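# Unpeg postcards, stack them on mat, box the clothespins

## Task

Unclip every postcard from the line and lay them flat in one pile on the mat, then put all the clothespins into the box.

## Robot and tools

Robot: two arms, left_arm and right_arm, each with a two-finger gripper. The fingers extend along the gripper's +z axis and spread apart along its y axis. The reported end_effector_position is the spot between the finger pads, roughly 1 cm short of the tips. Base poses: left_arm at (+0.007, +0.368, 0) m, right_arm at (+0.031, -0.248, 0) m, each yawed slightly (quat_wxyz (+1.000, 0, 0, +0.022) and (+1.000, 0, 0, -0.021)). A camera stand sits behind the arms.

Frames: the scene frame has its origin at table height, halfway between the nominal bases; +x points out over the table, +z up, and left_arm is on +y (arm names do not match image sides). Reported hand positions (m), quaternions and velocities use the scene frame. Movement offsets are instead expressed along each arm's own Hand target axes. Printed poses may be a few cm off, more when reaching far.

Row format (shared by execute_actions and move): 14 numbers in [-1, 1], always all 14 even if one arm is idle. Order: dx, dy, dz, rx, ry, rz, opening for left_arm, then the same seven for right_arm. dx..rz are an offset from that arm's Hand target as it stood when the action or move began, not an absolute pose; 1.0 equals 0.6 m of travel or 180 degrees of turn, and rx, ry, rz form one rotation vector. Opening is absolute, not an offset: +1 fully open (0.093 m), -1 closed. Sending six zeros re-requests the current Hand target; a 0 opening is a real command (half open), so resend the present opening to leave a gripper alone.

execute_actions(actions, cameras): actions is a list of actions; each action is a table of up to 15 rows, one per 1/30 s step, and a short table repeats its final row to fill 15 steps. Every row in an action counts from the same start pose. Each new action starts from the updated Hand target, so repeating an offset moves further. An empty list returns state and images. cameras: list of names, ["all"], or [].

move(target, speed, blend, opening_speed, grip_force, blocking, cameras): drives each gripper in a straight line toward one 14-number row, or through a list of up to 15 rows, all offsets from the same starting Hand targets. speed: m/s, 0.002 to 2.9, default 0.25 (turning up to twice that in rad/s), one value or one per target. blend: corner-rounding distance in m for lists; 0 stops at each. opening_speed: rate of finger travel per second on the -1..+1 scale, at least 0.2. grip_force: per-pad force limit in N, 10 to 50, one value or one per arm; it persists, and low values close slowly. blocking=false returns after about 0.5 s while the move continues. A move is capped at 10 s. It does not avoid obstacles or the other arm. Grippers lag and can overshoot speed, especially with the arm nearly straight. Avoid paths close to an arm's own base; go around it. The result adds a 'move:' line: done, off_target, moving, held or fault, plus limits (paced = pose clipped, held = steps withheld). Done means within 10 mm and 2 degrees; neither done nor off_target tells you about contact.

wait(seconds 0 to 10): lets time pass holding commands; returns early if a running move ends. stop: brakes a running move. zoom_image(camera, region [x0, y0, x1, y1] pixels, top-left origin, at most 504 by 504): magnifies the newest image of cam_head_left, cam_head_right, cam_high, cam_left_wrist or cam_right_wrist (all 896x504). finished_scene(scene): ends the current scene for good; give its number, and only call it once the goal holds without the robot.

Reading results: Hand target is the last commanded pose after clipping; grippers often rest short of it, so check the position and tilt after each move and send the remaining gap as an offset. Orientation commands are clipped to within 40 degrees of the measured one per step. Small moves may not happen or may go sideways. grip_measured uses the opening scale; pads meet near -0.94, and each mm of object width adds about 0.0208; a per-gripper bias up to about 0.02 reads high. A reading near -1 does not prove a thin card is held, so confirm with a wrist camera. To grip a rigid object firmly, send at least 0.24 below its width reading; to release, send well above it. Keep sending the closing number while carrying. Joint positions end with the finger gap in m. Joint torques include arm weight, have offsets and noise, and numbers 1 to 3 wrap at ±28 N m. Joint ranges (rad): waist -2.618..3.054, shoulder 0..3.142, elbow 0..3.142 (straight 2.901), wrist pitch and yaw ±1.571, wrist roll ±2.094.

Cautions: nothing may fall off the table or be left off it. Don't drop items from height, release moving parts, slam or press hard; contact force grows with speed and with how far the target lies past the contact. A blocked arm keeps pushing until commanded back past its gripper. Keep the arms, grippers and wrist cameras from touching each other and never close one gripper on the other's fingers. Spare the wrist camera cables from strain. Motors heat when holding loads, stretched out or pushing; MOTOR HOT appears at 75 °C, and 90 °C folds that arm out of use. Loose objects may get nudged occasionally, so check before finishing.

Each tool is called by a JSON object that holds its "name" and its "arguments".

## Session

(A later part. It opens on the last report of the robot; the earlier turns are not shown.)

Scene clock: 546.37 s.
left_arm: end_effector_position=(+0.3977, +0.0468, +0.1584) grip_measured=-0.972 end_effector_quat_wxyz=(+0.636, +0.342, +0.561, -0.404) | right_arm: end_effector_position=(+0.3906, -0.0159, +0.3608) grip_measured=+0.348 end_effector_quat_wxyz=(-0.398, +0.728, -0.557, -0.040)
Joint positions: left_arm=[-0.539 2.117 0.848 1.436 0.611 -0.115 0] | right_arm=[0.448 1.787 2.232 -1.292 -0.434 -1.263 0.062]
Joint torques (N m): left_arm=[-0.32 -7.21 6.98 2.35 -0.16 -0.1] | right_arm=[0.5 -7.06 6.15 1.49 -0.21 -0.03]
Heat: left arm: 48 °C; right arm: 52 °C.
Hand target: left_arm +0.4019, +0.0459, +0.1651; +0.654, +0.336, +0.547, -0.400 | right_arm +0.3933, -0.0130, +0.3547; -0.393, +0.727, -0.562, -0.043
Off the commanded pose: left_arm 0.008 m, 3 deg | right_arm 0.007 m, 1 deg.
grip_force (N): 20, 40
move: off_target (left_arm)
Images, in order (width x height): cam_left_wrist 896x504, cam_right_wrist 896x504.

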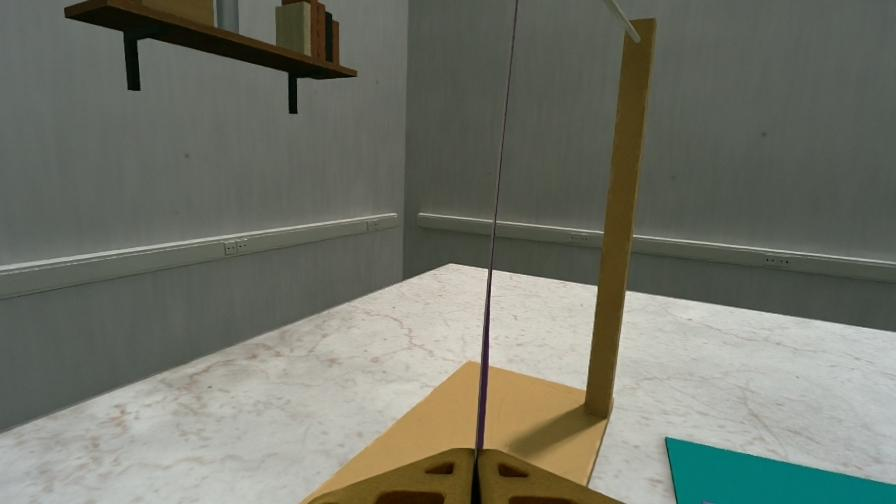

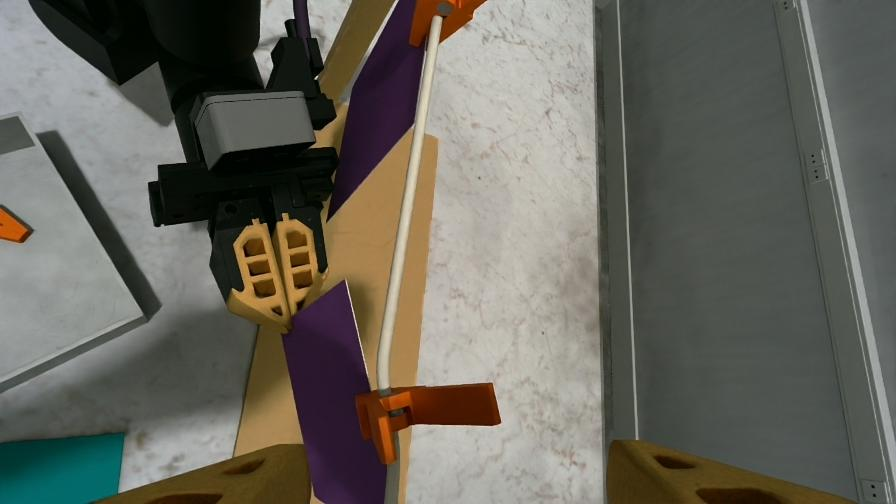

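{"name": "move", "arguments": {"target": [0,0,0,0,0,0,-1,0,0,0.045,0,0,0,0.35], "speed": 0.06, "cameras": ["cam_right_wrist"]}}

Scene clock: 549.67 s.
left_arm: end_effector_position=(+0.3977, +0.0468, +0.1584) grip_measured=-0.972 end_effector_quat_wxyz=(+0.636, +0.342, +0.561, -0.404) | right_arm: end_effector_position=(+0.3995, -0.0003, +0.3459) grip_measured=+0.348 end_effector_quat_wxyz=(-0.401, +0.727, -0.556, -0.038)
Joint positions: left_arm=[-0.539 2.117 0.848 1.436 0.611 -0.115 0] | right_arm=[0.481 1.787 2.149 -1.19 -0.412 -1.236 0.062]
Joint torques (N m): left_arm=[-0.35 -7.21 6.97 2.35 -0.16 -0.09] | right_arm=[0.54 -6.67 6.52 1.52 -0.2 0]
Heat: left arm: 49 °C; right arm: 52 °C.
Hand target: left_arm +0.4019, +0.0459, +0.1651; +0.654, +0.336, +0.547, -0.400 | right_arm +0.4035, +0.0038, +0.3362; -0.393, +0.727, -0.562, -0.043
Off the commanded pose: left_arm 0.008 m, 3 deg | right_arm 0.011 m, 1 deg.
grip_force (N): 20, 40
move: off_target (left_arm, right_arm)
Images, in order (width x height): cam_right_wrist 896x504.

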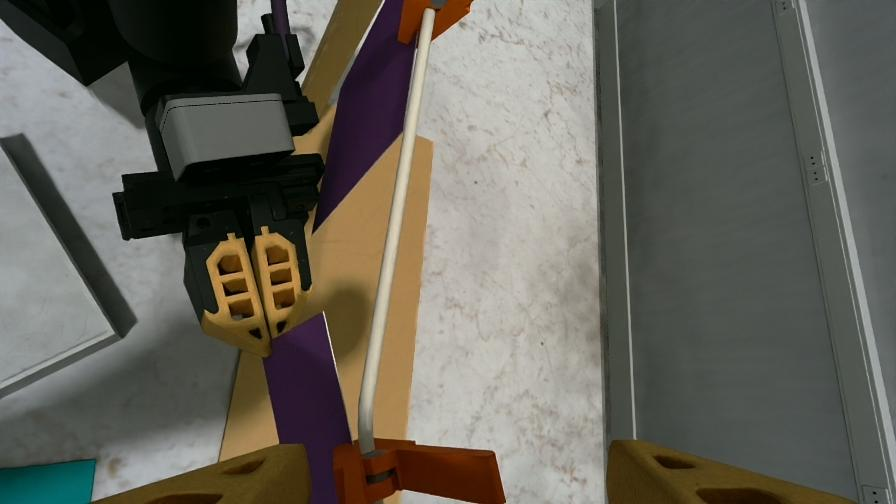

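{"name": "move", "arguments": {"target": [0,0,0,0,0,0,-1,0.0074,0.0044,0.0205,0,0,0,0.35], "speed": 0.06, "cameras": ["cam_right_wrist","cam_high","cam_head_left"]}}

Scene clock: 555.87 s.
left_arm: end_effector_position=(+0.3977, +0.0468, +0.1584) grip_measured=-0.972 end_effector_quat_wxyz=(+0.636, +0.342, +0.561, -0.404) | right_arm: end_effector_position=(+0.4060, +0.0042, +0.3304) grip_measured=+0.348 end_effector_quat_wxyz=(-0.398, +0.727, -0.558, -0.040)
Joint positions: left_arm=[-0.539 2.117 0.848 1.436 0.611 -0.115 0] | right_arm=[0.485 1.787 2.082 -1.13 -0.409 -1.231 0.062]
Joint torques (N m): left_arm=[-0.32 -7.16 6.99 2.35 -0.17 -0.09] | right_arm=[0.58 -7.64 6.75 1.55 -0.21 0]
Heat: left arm: 49 °C; right arm: 52 °C.
Hand target: left_arm +0.4019, +0.0459, +0.1651; +0.654, +0.336, +0.547, -0.400 | right_arm +0.4076, +0.0077, +0.3241; -0.393, +0.727, -0.562, -0.043
Off the commanded pose: left_arm 0.008 m, 3 deg | right_arm 0.007 m, 1 deg.
grip_force (N): 20, 40
move: off_target (left_arm)
Images, in order (width x height): cam_head_left 896x504, cam_high 896x504, cam_right_wrist 896x504.

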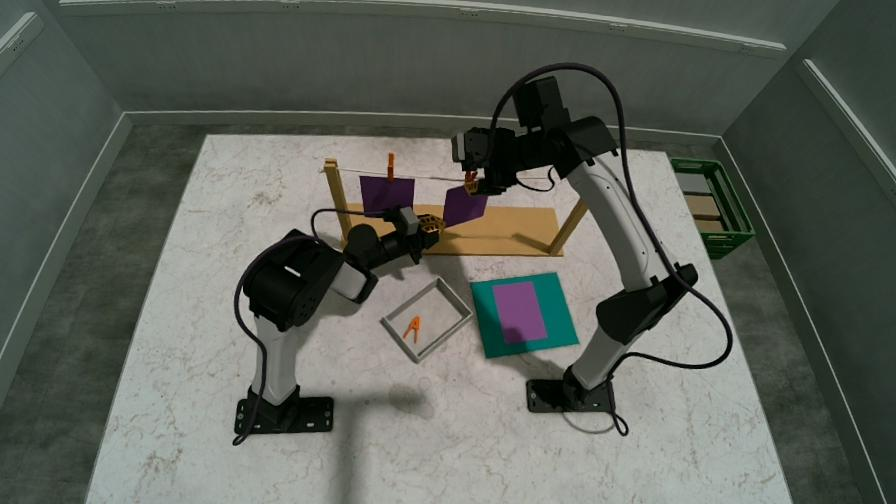

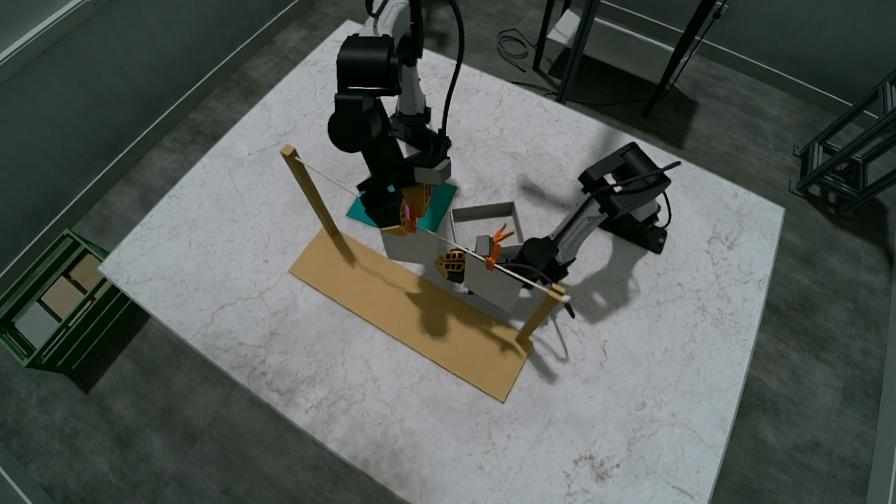

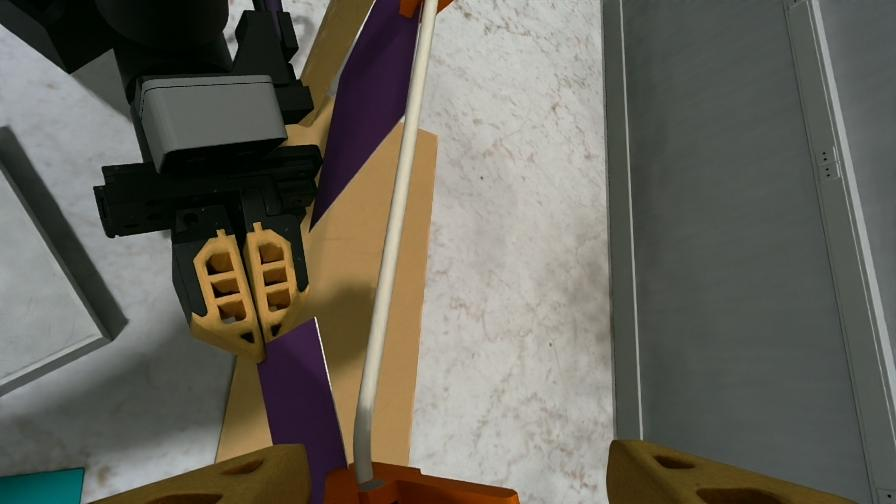

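{"name": "move", "arguments": {"target": [0,0,0,0,0,0,-1,0,0,0,0,0,0,-0.35], "grip_force": [20,35], "opening_speed": 0.4, "cameras": ["cam_right_wrist"]}}

Scene clock: 560.03 s.
left_arm: end_effector_position=(+0.3984, +0.0465, +0.1598) grip_measured=-0.972 end_effector_quat_wxyz=(+0.638, +0.342, +0.560, -0.404) | right_arm: end_effector_position=(+0.4068, +0.0045, +0.3312) grip_measured=-0.345 end_effector_quat_wxyz=(-0.400, +0.727, -0.557, -0.039)
Joint positions: left_arm=[-0.539 2.117 0.852 1.436 0.611 -0.115 0] | right_arm=[0.485 1.787 2.082 -1.125 -0.408 -1.23 0.029]
Joint torques (N m): left_arm=[-0.32 -7.2 6.67 2.36 -0.17 -0.09] | right_arm=[0.58 -7.61 6.76 1.5 -0.21 -0.02]
Heat: left arm: 49 °C; right arm: 52 °C.
Hand target: left_arm +0.4019, +0.0459, +0.1651; +0.654, +0.336, +0.547, -0.400 | right_arm +0.4076, +0.0077, +0.3241; -0.393, +0.727, -0.562, -0.043
Off the commanded pose: left_arm 0.006 m, 2 deg | right_arm 0.008 m, 1 deg.
grip_force (N): 20, 35
move: done
Images, in order (width x height): cam_right_wrist 896x504.

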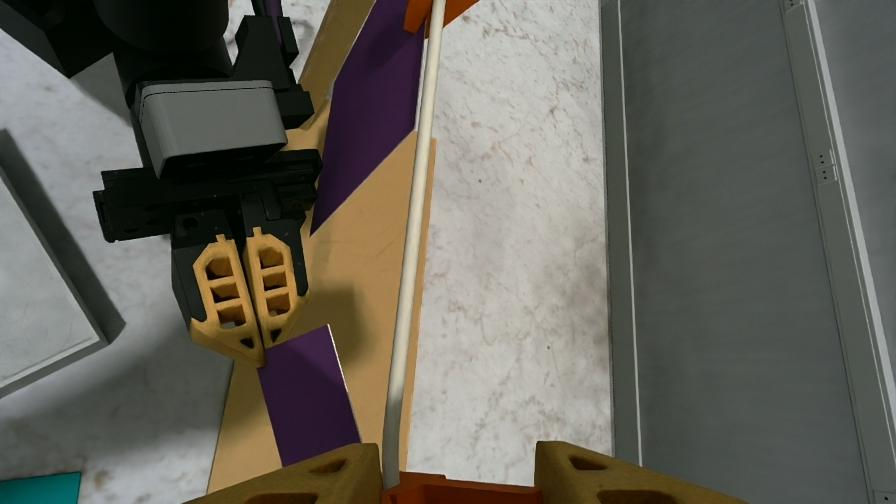

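{"name": "move", "arguments": {"target": [0,0,0,0,0,0,-1,0,0,0,0,0,0,-0.7], "opening_speed": 0.4, "cameras": ["cam_right_wrist"]}}

{"name": "move", "arguments": {"target": [0,0,0,0,0,0,-1,0,0,0,0,0,0,-0.85], "grip_force": [20,40], "opening_speed": 0.4, "cameras": ["cam_right_wrist","cam_left_wrist"]}}

Scene clock: 564.43 s.
left_arm: end_effector_position=(+0.3984, +0.0465, +0.1598) grip_measured=-0.972 end_effector_quat_wxyz=(+0.638, +0.342, +0.560, -0.404) | right_arm: end_effector_position=(+0.4067, +0.0058, +0.3318) grip_measured=-0.628 end_effector_quat_wxyz=(-0.401, +0.727, -0.556, -0.039)
Joint positions: left_arm=[-0.539 2.117 0.852 1.436 0.611 -0.115 0] | right_arm=[0.487 1.787 2.082 -1.121 -0.41 -1.228 0.015]
Joint torques (N m): left_arm=[-0.31 -7.17 6.67 2.35 -0.16 -0.09] | right_arm=[0.42 -7.64 6.74 1.46 -0.2 -0.04]
Heat: left arm: 50 °C; right arm: 51 °C.
Hand target: left_arm +0.4019, +0.0459, +0.1651; +0.654, +0.336, +0.547, -0.400 | right_arm +0.4075, +0.0077, +0.3241; -0.393, +0.727, -0.562, -0.043
Off the commanded pose: left_arm 0.006 m, 2 deg | right_arm 0.008 m, 1 deg.
grip_force (N): 20, 35
move: done
Images, in order (width x height): cam_right_wrist 896x504.

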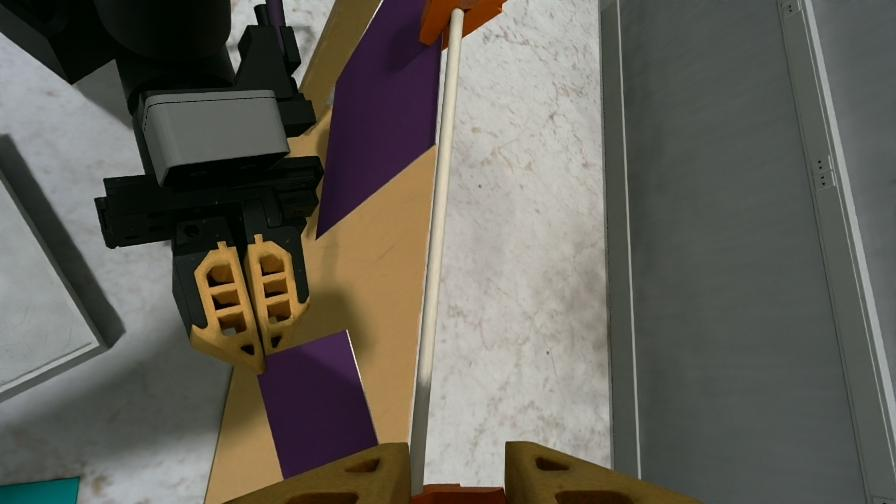

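Scene clock: 565.03 s.
left_arm: end_effector_position=(+0.3984, +0.0465, +0.1598) grip_measured=-0.972 end_effector_quat_wxyz=(+0.638, +0.342, +0.560, -0.404) | right_arm: end_effector_position=(+0.4067, +0.0058, +0.3318) grip_measured=-0.655 end_effector_quat_wxyz=(-0.401, +0.727, -0.556, -0.039)
Joint positions: left_arm=[-0.539 2.117 0.852 1.436 0.611 -0.115 0] | right_arm=[0.487 1.787 2.082 -1.121 -0.41 -1.228 0.014]
Joint torques (N m): left_arm=[-0.32 -7.16 6.65 2.36 -0.17 -0.09] | right_arm=[0.43 -7.62 6.75 1.47 -0.2 -0.03]
Heat: left arm: 50 °C; right arm: 51 °C.
Hand target: left_arm +0.4019, +0.0459, +0.1651; +0.654, +0.336, +0.547, -0.400 | right_arm +0.4075, +0.0077, +0.3241; -0.393, +0.727, -0.562, -0.043
Off the commanded pose: left_arm 0.006 m, 2 deg | right_arm 0.008 m, 1 deg.
grip_force (N): 20, 40
move: done
Images, in order (width x height): cam_left_wrist 896x504, cam_right_wrist 896x504.

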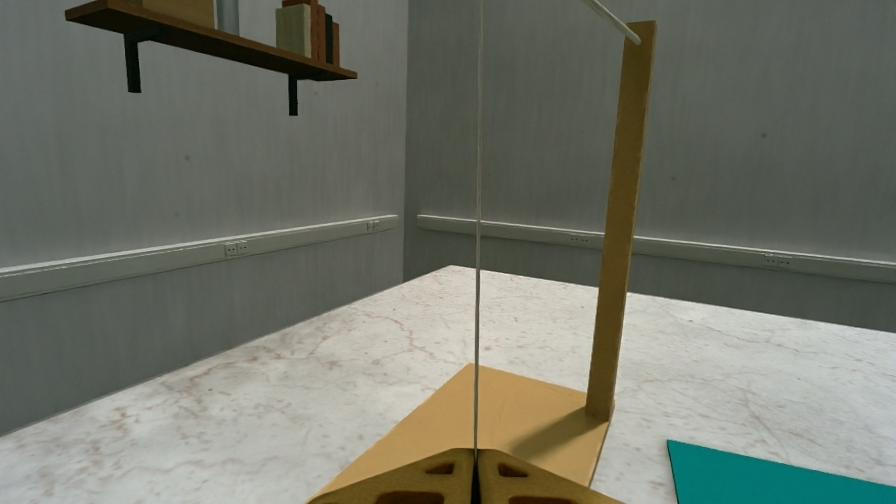

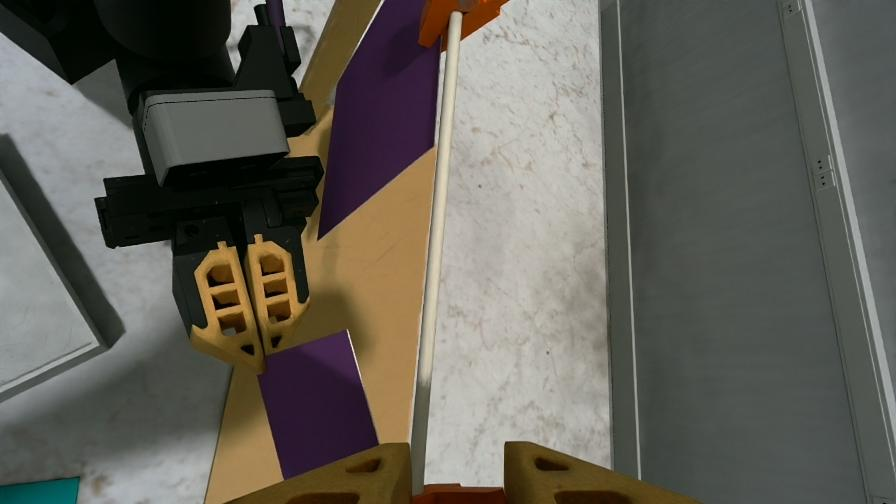

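{"name": "move", "arguments": {"target": [0,0,0,0,0,0,-1,-0.0421,-0.0435,-0.0575,0,0,0,-0.85], "speed": 0.06, "cameras": ["cam_right_wrist","cam_left_wrist","cam_high"]}}

Scene clock: 568.90 s.
left_arm: end_effector_position=(+0.3984, +0.0465, +0.1598) grip_measured=-0.972 end_effector_quat_wxyz=(+0.638, +0.342, +0.560, -0.404) | right_arm: end_effector_position=(+0.4057, +0.0049, +0.3805) grip_measured=-0.685 end_effector_quat_wxyz=(-0.403, +0.725, -0.557, -0.038)
Joint positions: left_arm=[-0.539 2.117 0.852 1.436 0.611 -0.115 0] | right_arm=[0.487 2.013 2.663 -1.473 -0.407 -1.225 0.012]
Joint torques (N m): left_arm=[-0.32 -7.23 6.64 2.34 -0.17 -0.09] | right_arm=[0.42 -7.06 7.76 1.31 -0.21 -0.06]
Heat: left arm: 50 °C; right arm: 52 °C.
Hand target: left_arm +0.4019, +0.0459, +0.1651; +0.654, +0.336, +0.547, -0.400 | right_arm +0.4074, +0.0077, +0.3742; -0.393, +0.727, -0.562, -0.043
Off the commanded pose: left_arm 0.006 m, 2 deg | right_arm 0.007 m, 1 deg.
grip_force (N): 20, 40
move: done
Images, in order (width x height): cam_high 896x504, cam_left_wrist 896x504, cam_right_wrist 896x504.

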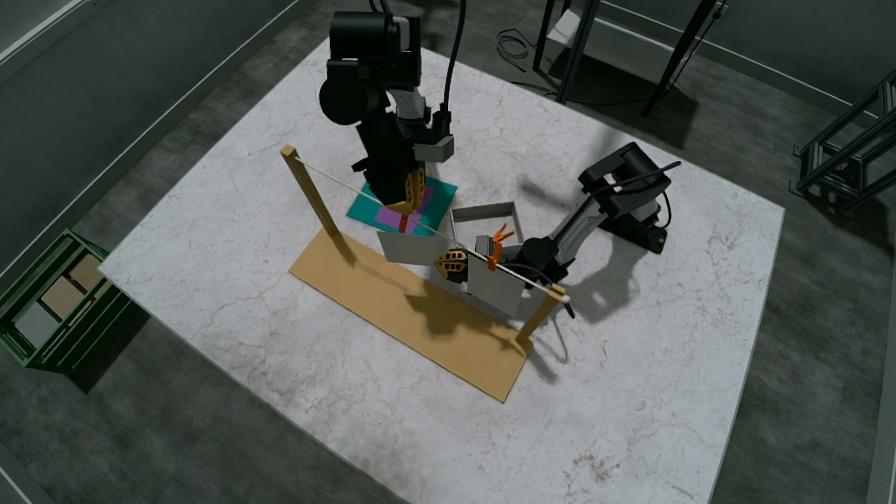

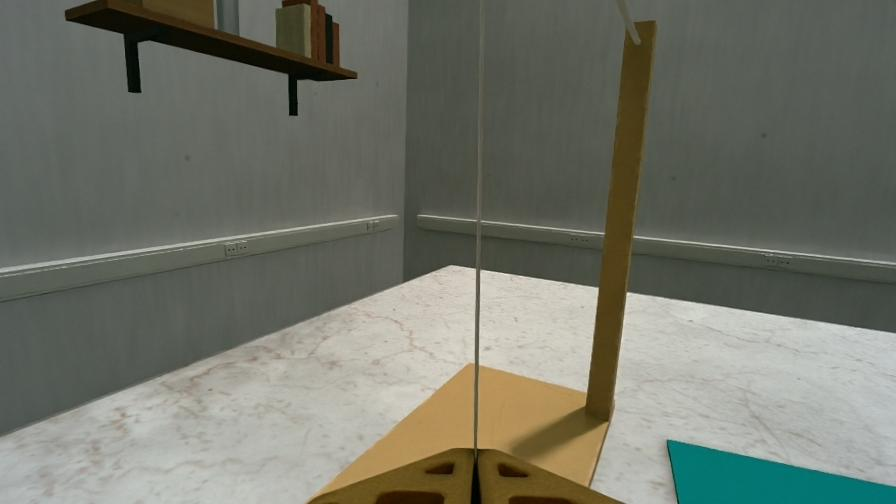

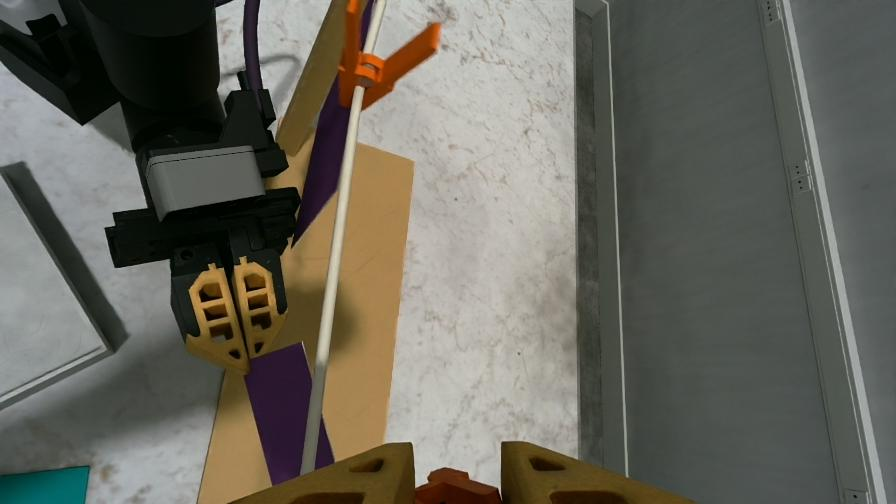

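{"name": "move", "arguments": {"target": [[0,0,0,0,0,0,-1,-0.0337,-0.0348,-0.046,0,0,0,-0.85],[0,0,0,0,0,0,-1,-0.0822,0.0646,-0.0967,0,0,0,-0.85]], "speed": 0.08, "cameras": ["cam_right_wrist","cam_left_wrist","cam_high","cam_head_left"]}}

Scene clock: 573.87 s.
left_arm: end_effector_position=(+0.3984, +0.0465, +0.1598) grip_measured=-0.972 end_effector_quat_wxyz=(+0.638, +0.342, +0.560, -0.404) | right_arm: end_effector_position=(+0.3431, +0.0120, +0.4140) grip_measured=-0.686 end_effector_quat_wxyz=(-0.408, +0.722, -0.557, -0.040)
Joint positions: left_arm=[-0.539 2.117 0.852 1.436 0.611 -0.115 0] | right_arm=[0.599 1.887 2.655 -1.547 -0.335 -1.131 0.012]
Joint torques (N m): left_arm=[-0.32 -7.2 6.69 2.35 -0.16 -0.1] | right_arm=[0.47 -9.68 4.6 1.41 -0.16 0]
Heat: left arm: 50 °C; right arm: 52 °C.
Hand target: left_arm +0.4019, +0.0459, +0.1651; +0.654, +0.336, +0.547, -0.400 | right_arm +0.3345, +0.0080, +0.4188; -0.393, +0.727, -0.562, -0.043
Off the commanded pose: left_arm 0.006 m, 2 deg | right_arm 0.011 m, 2 deg.
elbow stopped short (right arm): the move would have taken joint 3 (elbow) straighter than the controller allows.
joint sent to its limit (right arm) — joint 4 (wrist pitch), lower limit. The joint targets still meet the commanded pose.
grip_force (N): 20, 40
move: off_target (right_arm)
Images, in order (width x height): cam_head_left 896x504, cam_high 896x504, cam_left_wrist 896x504, cam_right_wrist 896x504.

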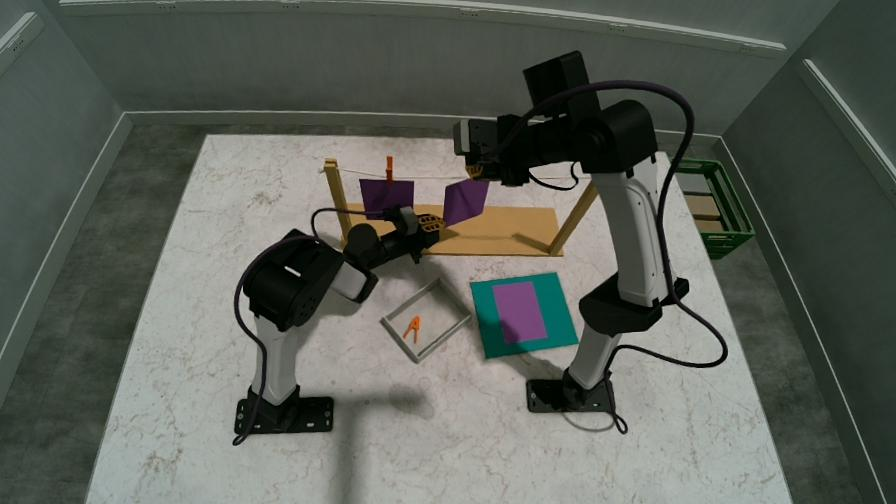

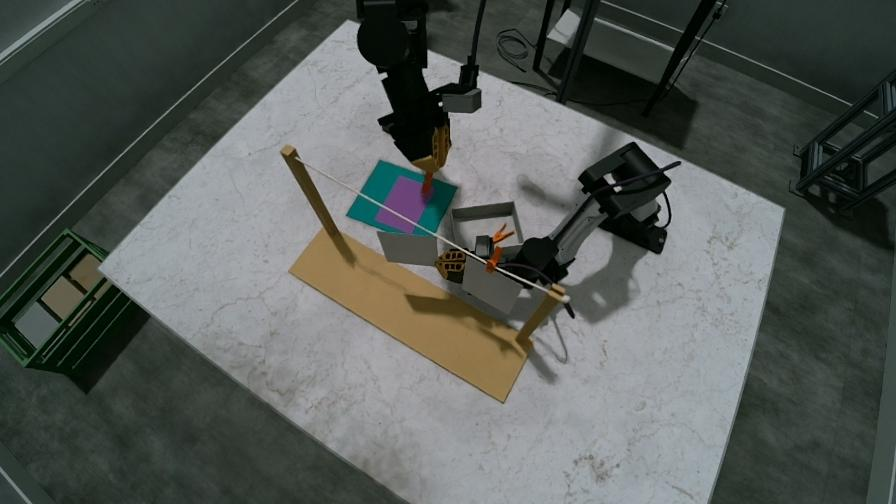

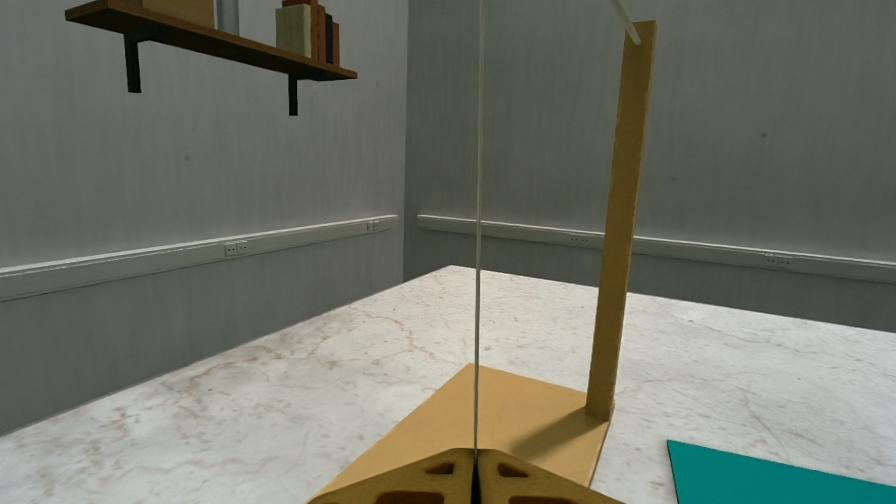

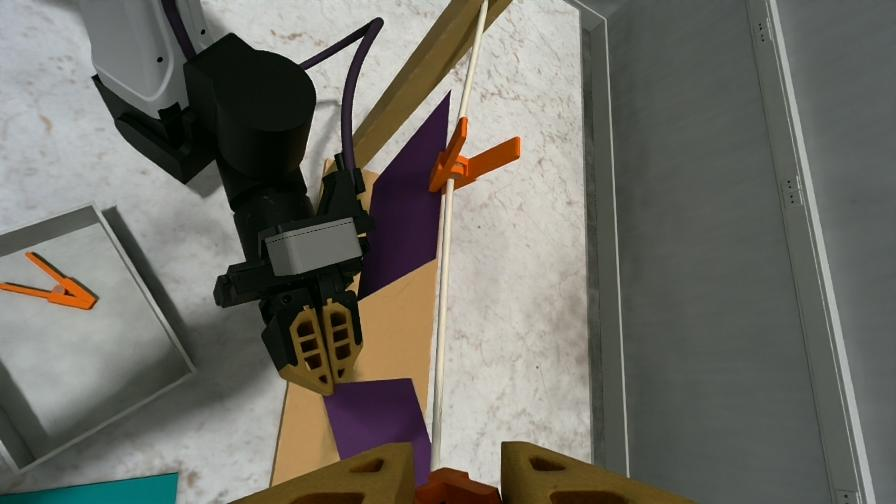

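{"name": "move", "arguments": {"target": [[0,0,0,0,0,0,-1,0.056,0.232,0.0715,0,0,0,-0.85],[0,0,0,0,0,0,-1,0.0957,0.3748,0.3463,0,0,0,-0.85]], "speed": [0.2,0.12], "blend": [0.03,0], "cameras": ["cam_right_wrist","cam_left_wrist","cam_high","cam_head_left"]}}

Scene clock: 583.90 s.
left_arm: end_effector_position=(+0.3984, +0.0465, +0.1598) grip_measured=-0.972 end_effector_quat_wxyz=(+0.638, +0.342, +0.560, -0.404) | right_arm: end_effector_position=(+0.2442, +0.0766, +0.1348) grip_measured=-0.686 end_effector_quat_wxyz=(-0.396, +0.728, -0.558, -0.041)
Joint positions: left_arm=[-0.539 2.117 0.852 1.436 0.611 -0.115 0] | right_arm=[1.016 1.379 0.848 -0.221 -0.034 -0.846 0.012]
Joint torques (N m): left_arm=[-0.32 -7.19 6.68 2.35 -0.16 -0.09] | right_arm=[0.54 -4.27 7.97 1.71 -0.03 0.02]
Heat: left arm: 51 °C; right arm: 51 °C.
Hand target: left_arm +0.4019, +0.0459, +0.1651; +0.654, +0.336, +0.547, -0.400 | right_arm +0.2430, +0.0783, +0.1294; -0.393, +0.727, -0.562, -0.043
Off the commanded pose: left_arm 0.006 m, 2 deg | right_arm 0.006 m, 1 deg.
grip_force (N): 20, 40
move: done
Images, in order (width x height): cam_head_left 896x504, cam_high 896x504, cam_left_wrist 896x504, cam_right_wrist 896x504.

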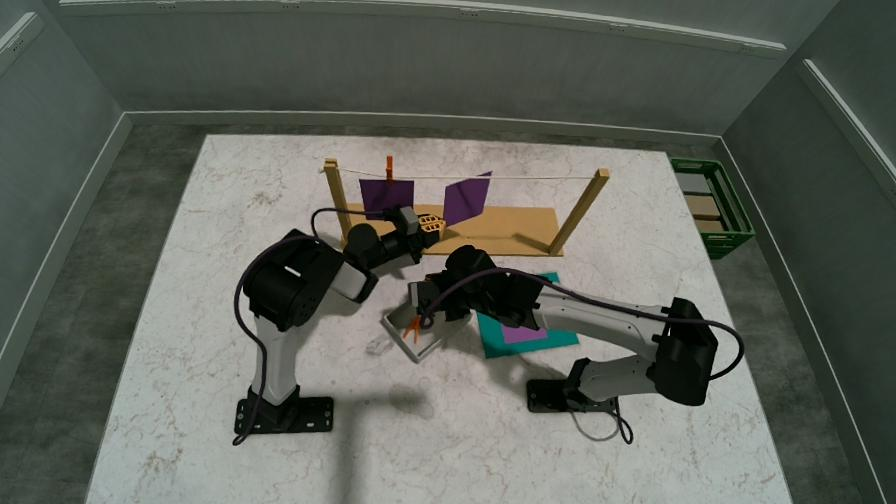

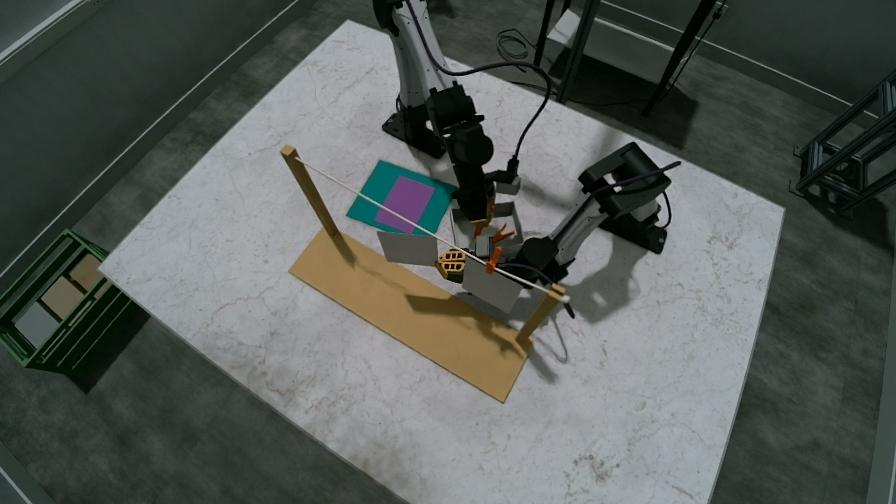

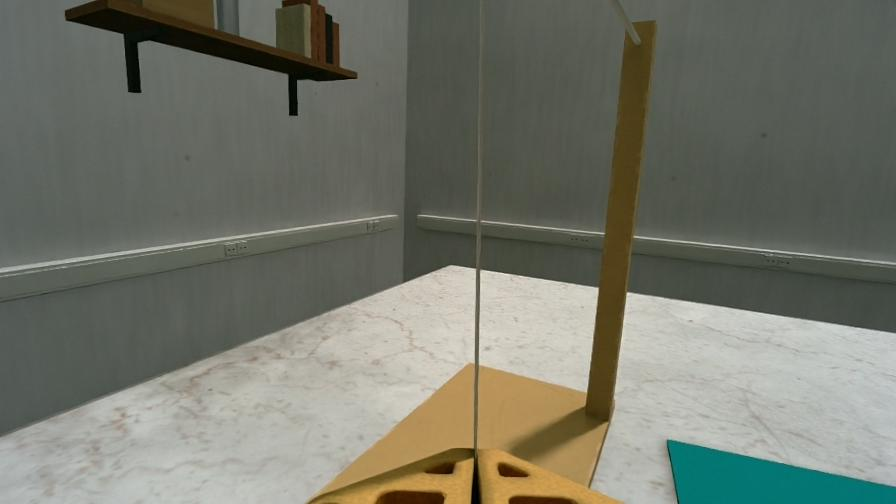

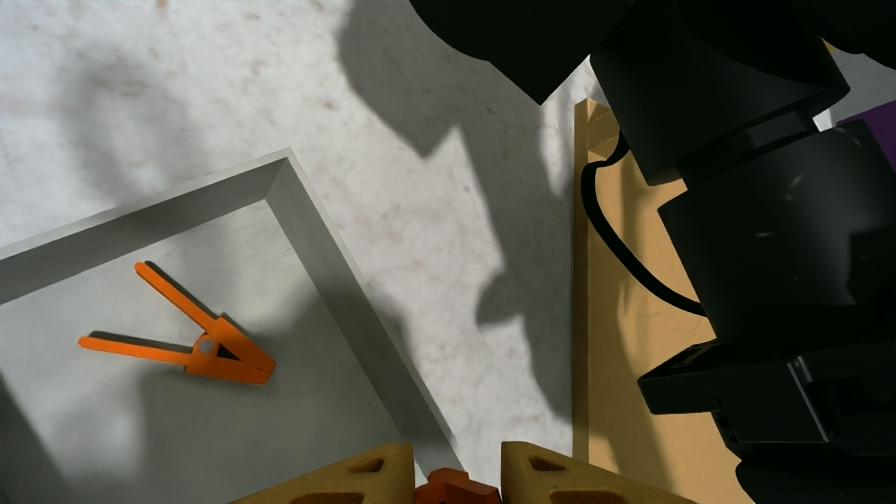

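{"name": "move", "arguments": {"target": [[0,0,0,0,0,0,-1,0.0522,0.0539,0.0713,0,0,0,-0.85],[0,0,0,0,0,0,-1,0.0522,0.0539,0.0713,0,0,0,0.2]], "speed": 0.08, "opening_speed": 0.4, "cameras": ["cam_right_wrist","cam_high"]}}

Scene clock: 591.23 s.
left_arm: end_effector_position=(+0.3984, +0.0465, +0.1598) grip_measured=-0.972 end_effector_quat_wxyz=(+0.638, +0.342, +0.560, -0.404) | right_arm: end_effector_position=(+0.2455, +0.0782, +0.0743) grip_measured=+0.198 end_effector_quat_wxyz=(-0.399, +0.727, -0.557, -0.041)
Joint positions: left_arm=[-0.539 2.117 0.852 1.436 0.611 -0.115 0] | right_arm=[1.016 1.5 0.681 0.072 -0.033 -0.846 0.055]
Joint torques (N m): left_arm=[-0.31 -7.23 6.69 2.34 -0.17 -0.09] | right_arm=[0.5 -4.46 6.99 1.75 -0.04 0.02]
Heat: left arm: 51 °C; right arm: 51 °C.
Hand target: left_arm +0.4019, +0.0459, +0.1651; +0.654, +0.336, +0.547, -0.400 | right_arm +0.2431, +0.0783, +0.0673; -0.393, +0.727, -0.562, -0.043
Off the commanded pose: left_arm 0.006 m, 2 deg | right_arm 0.007 m, 1 deg.
grip_force (N): 20, 40
move: done
Images, in order (width x height): cam_high 896x504, cam_right_wrist 896x504.

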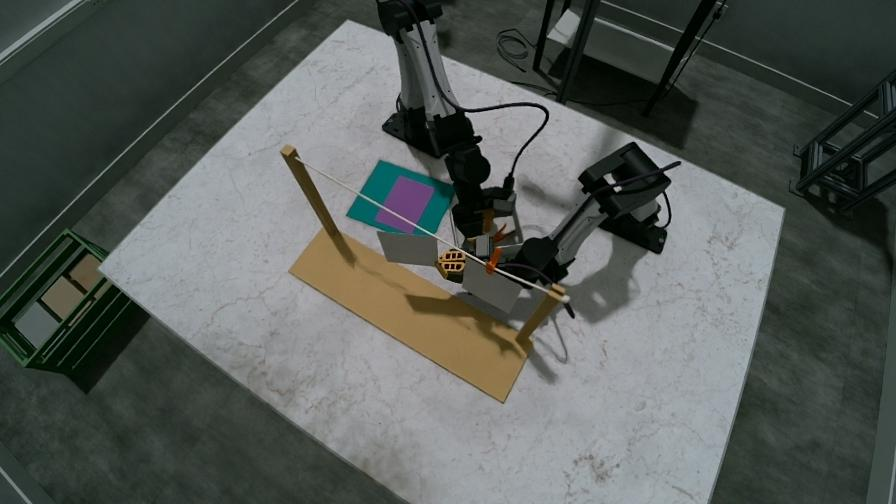

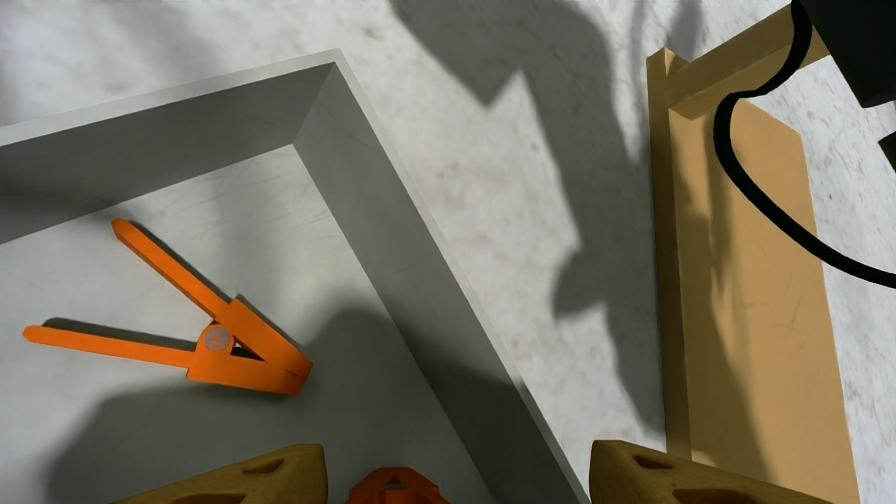

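{"name": "move", "arguments": {"target": [[0,0,0,0,0,0,-1,-0.0885,-0.0852,-0.1203,0,0,0,0.2],[0,0,0,0,0,0,-1,0.0157,-0.2212,-0.482,0.08,0.08,0.11,0.2],[0,0,0,0,0,0,-1,0.3689,-0.248,-0.7932,0.1627,0.168,0.2223,0.2]], "speed": [0.1,0.25,0.3], "blend": [0.02,0.05,0], "cameras": ["cam_left_wrist","cam_high","cam_head_left"]}}

Scene clock: 603.97 s.
left_arm: end_effector_position=(+0.3984, +0.0465, +0.1598) grip_measured=-0.972 end_effector_quat_wxyz=(+0.638, +0.342, +0.560, -0.404) | right_arm: end_effector_position=(+0.2701, -0.3816, +0.3576) grip_measured=+0.198 end_effector_quat_wxyz=(+0.362, -0.358, +0.847, -0.154)
Joint positions: left_arm=[-0.539 2.117 0.852 1.436 0.611 -0.115 0] | right_arm=[-0.806 1.291 1.776 -1.449 -0.572 -1.464 0.055]
Joint torques (N m): left_arm=[-0.32 -7.21 6.69 2.35 -0.16 -0.09] | right_arm=[-0.39 -1.98 8.44 1.09 -0.48 -0.24]
Heat: left arm: 51 °C; right arm: 52 °C.
Hand target: left_arm +0.4019, +0.0459, +0.1651; +0.654, +0.336, +0.547, -0.400 | right_arm +0.2699, -0.3808, +0.3608; +0.365, -0.362, +0.844, -0.152
Off the commanded pose: left_arm 0.006 m, 2 deg | right_arm 0.003 m, 1 deg.
grip_force (N): 20, 40
move: done
Images, in order (width x height): cam_head_left 896x504, cam_high 896x504, cam_left_wrist 896x504.

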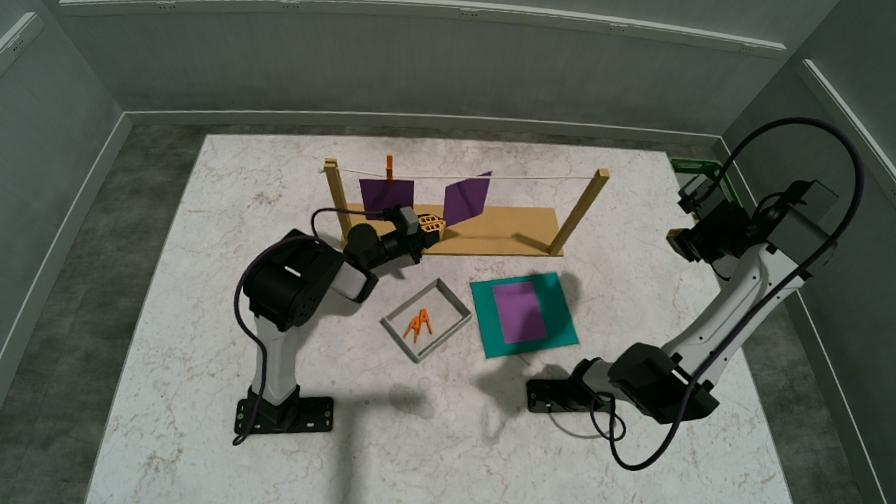

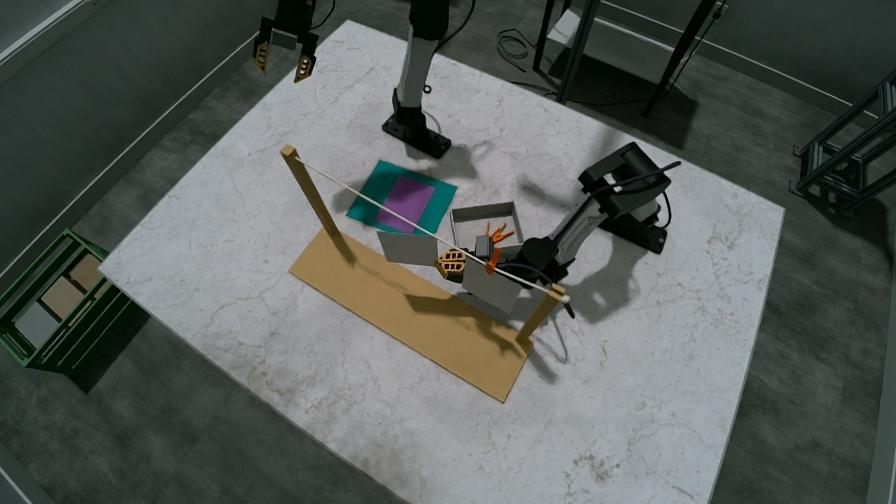

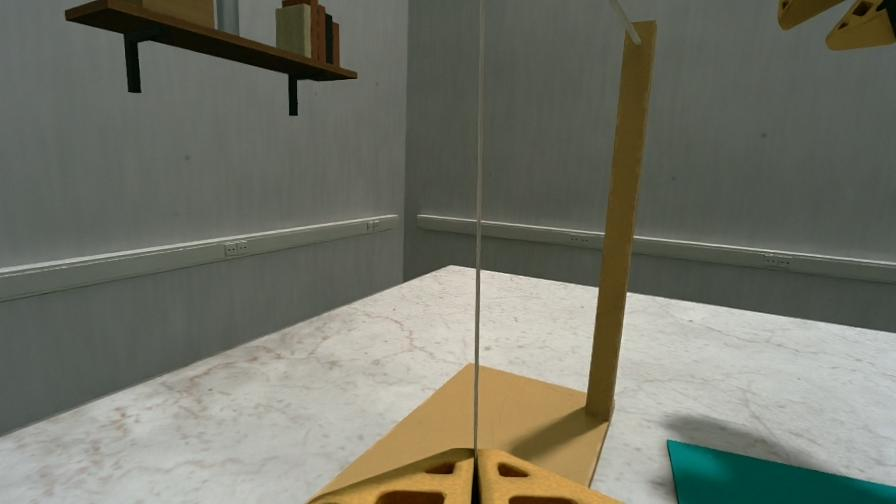

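{"name": "execute_actions", "arguments": {"actions": [], "cameras": ["cam_head_left","cam_head_right","cam_left_wrist"]}}

Scene clock: 616.20 s.
left_arm: end_effector_position=(+0.3984, +0.0465, +0.1598) grip_measured=-0.972 end_effector_quat_wxyz=(+0.638, +0.342, +0.560, -0.404) | right_arm: end_effector_position=(+0.2701, -0.3815, +0.3576) grip_measured=+0.198 end_effector_quat_wxyz=(+0.362, -0.358, +0.847, -0.154)
Joint positions: left_arm=[-0.539 2.117 0.852 1.436 0.611 -0.115 0] | right_arm=[-0.806 1.291 1.776 -1.449 -0.572 -1.464 0.055]
Joint velocities: within noise
Joint torques (N m): left_arm=[-0.34 -7.2 6.68 2.35 -0.17 -0.09] | right_arm=[-0.39 -2 8.46 1.08 -0.48 -0.26]
Heat: left arm: 51 °C; right arm: 54 °C.
Hand target: left_arm +0.4019, +0.0459, +0.1651; +0.654, +0.336, +0.547, -0.400 | right_arm +0.2699, -0.3808, +0.3608; +0.365, -0.362, +0.844, -0.152
Tool commands: left_gripper/opening=-1.0 right_gripper/opening=+0.2
Off the commanded pose: left_arm 0.006 m, 2 deg | right_arm 0.003 m, 1 deg.
grip_force (N): 20, 40
Images, in order (width x height): cam_head_left 896x504, cam_head_right 896x504, cam_left_wrist 896x504.

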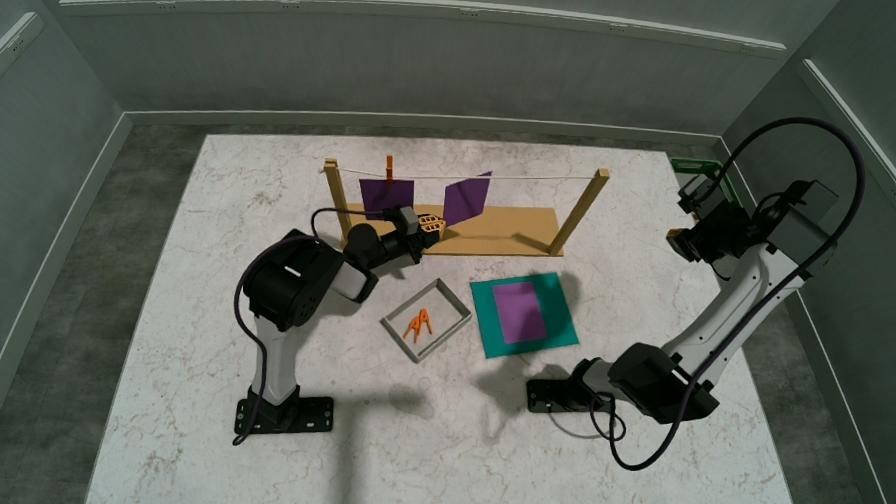

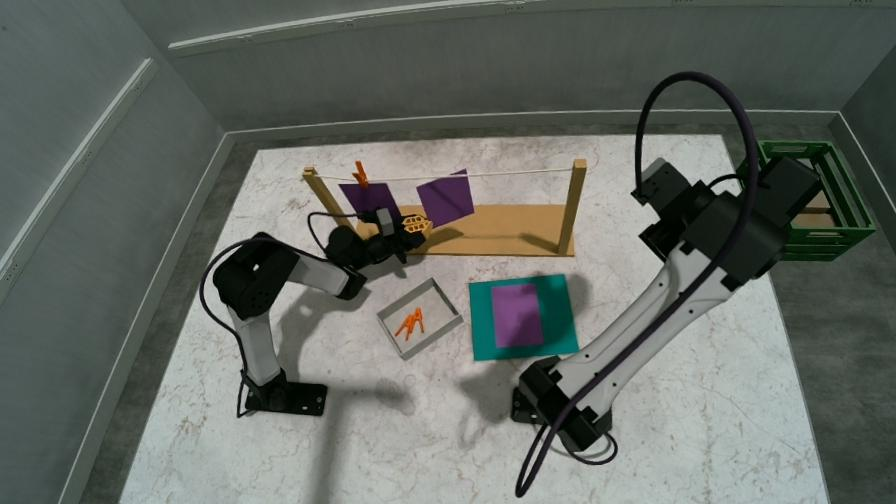

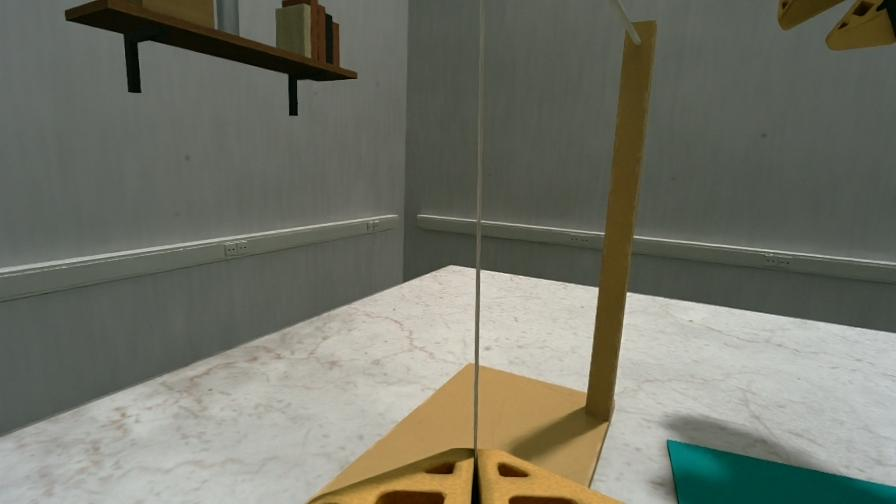

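{"name": "zoom_image", "arguments": {"camera": "cam_head_left", "region": [340, 140, 540, 260]}}

{"name": "zoom_image", "arguments": {"camera": "cam_head_right", "region": [320, 140, 520, 260]}}

Scaled by 2.520 from the camera's 896x504 image, which has a finer 1280x720 frame.

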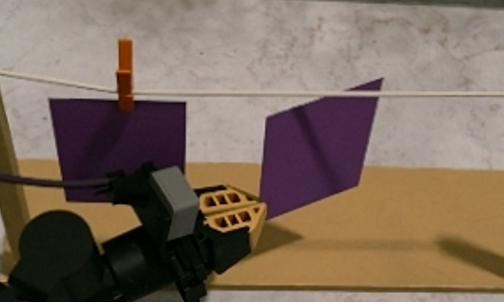

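Scaled by 2.520 from the camera's 896x504 image, which has a finer 1280x720 frame.

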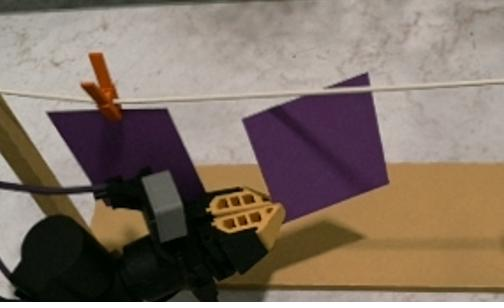

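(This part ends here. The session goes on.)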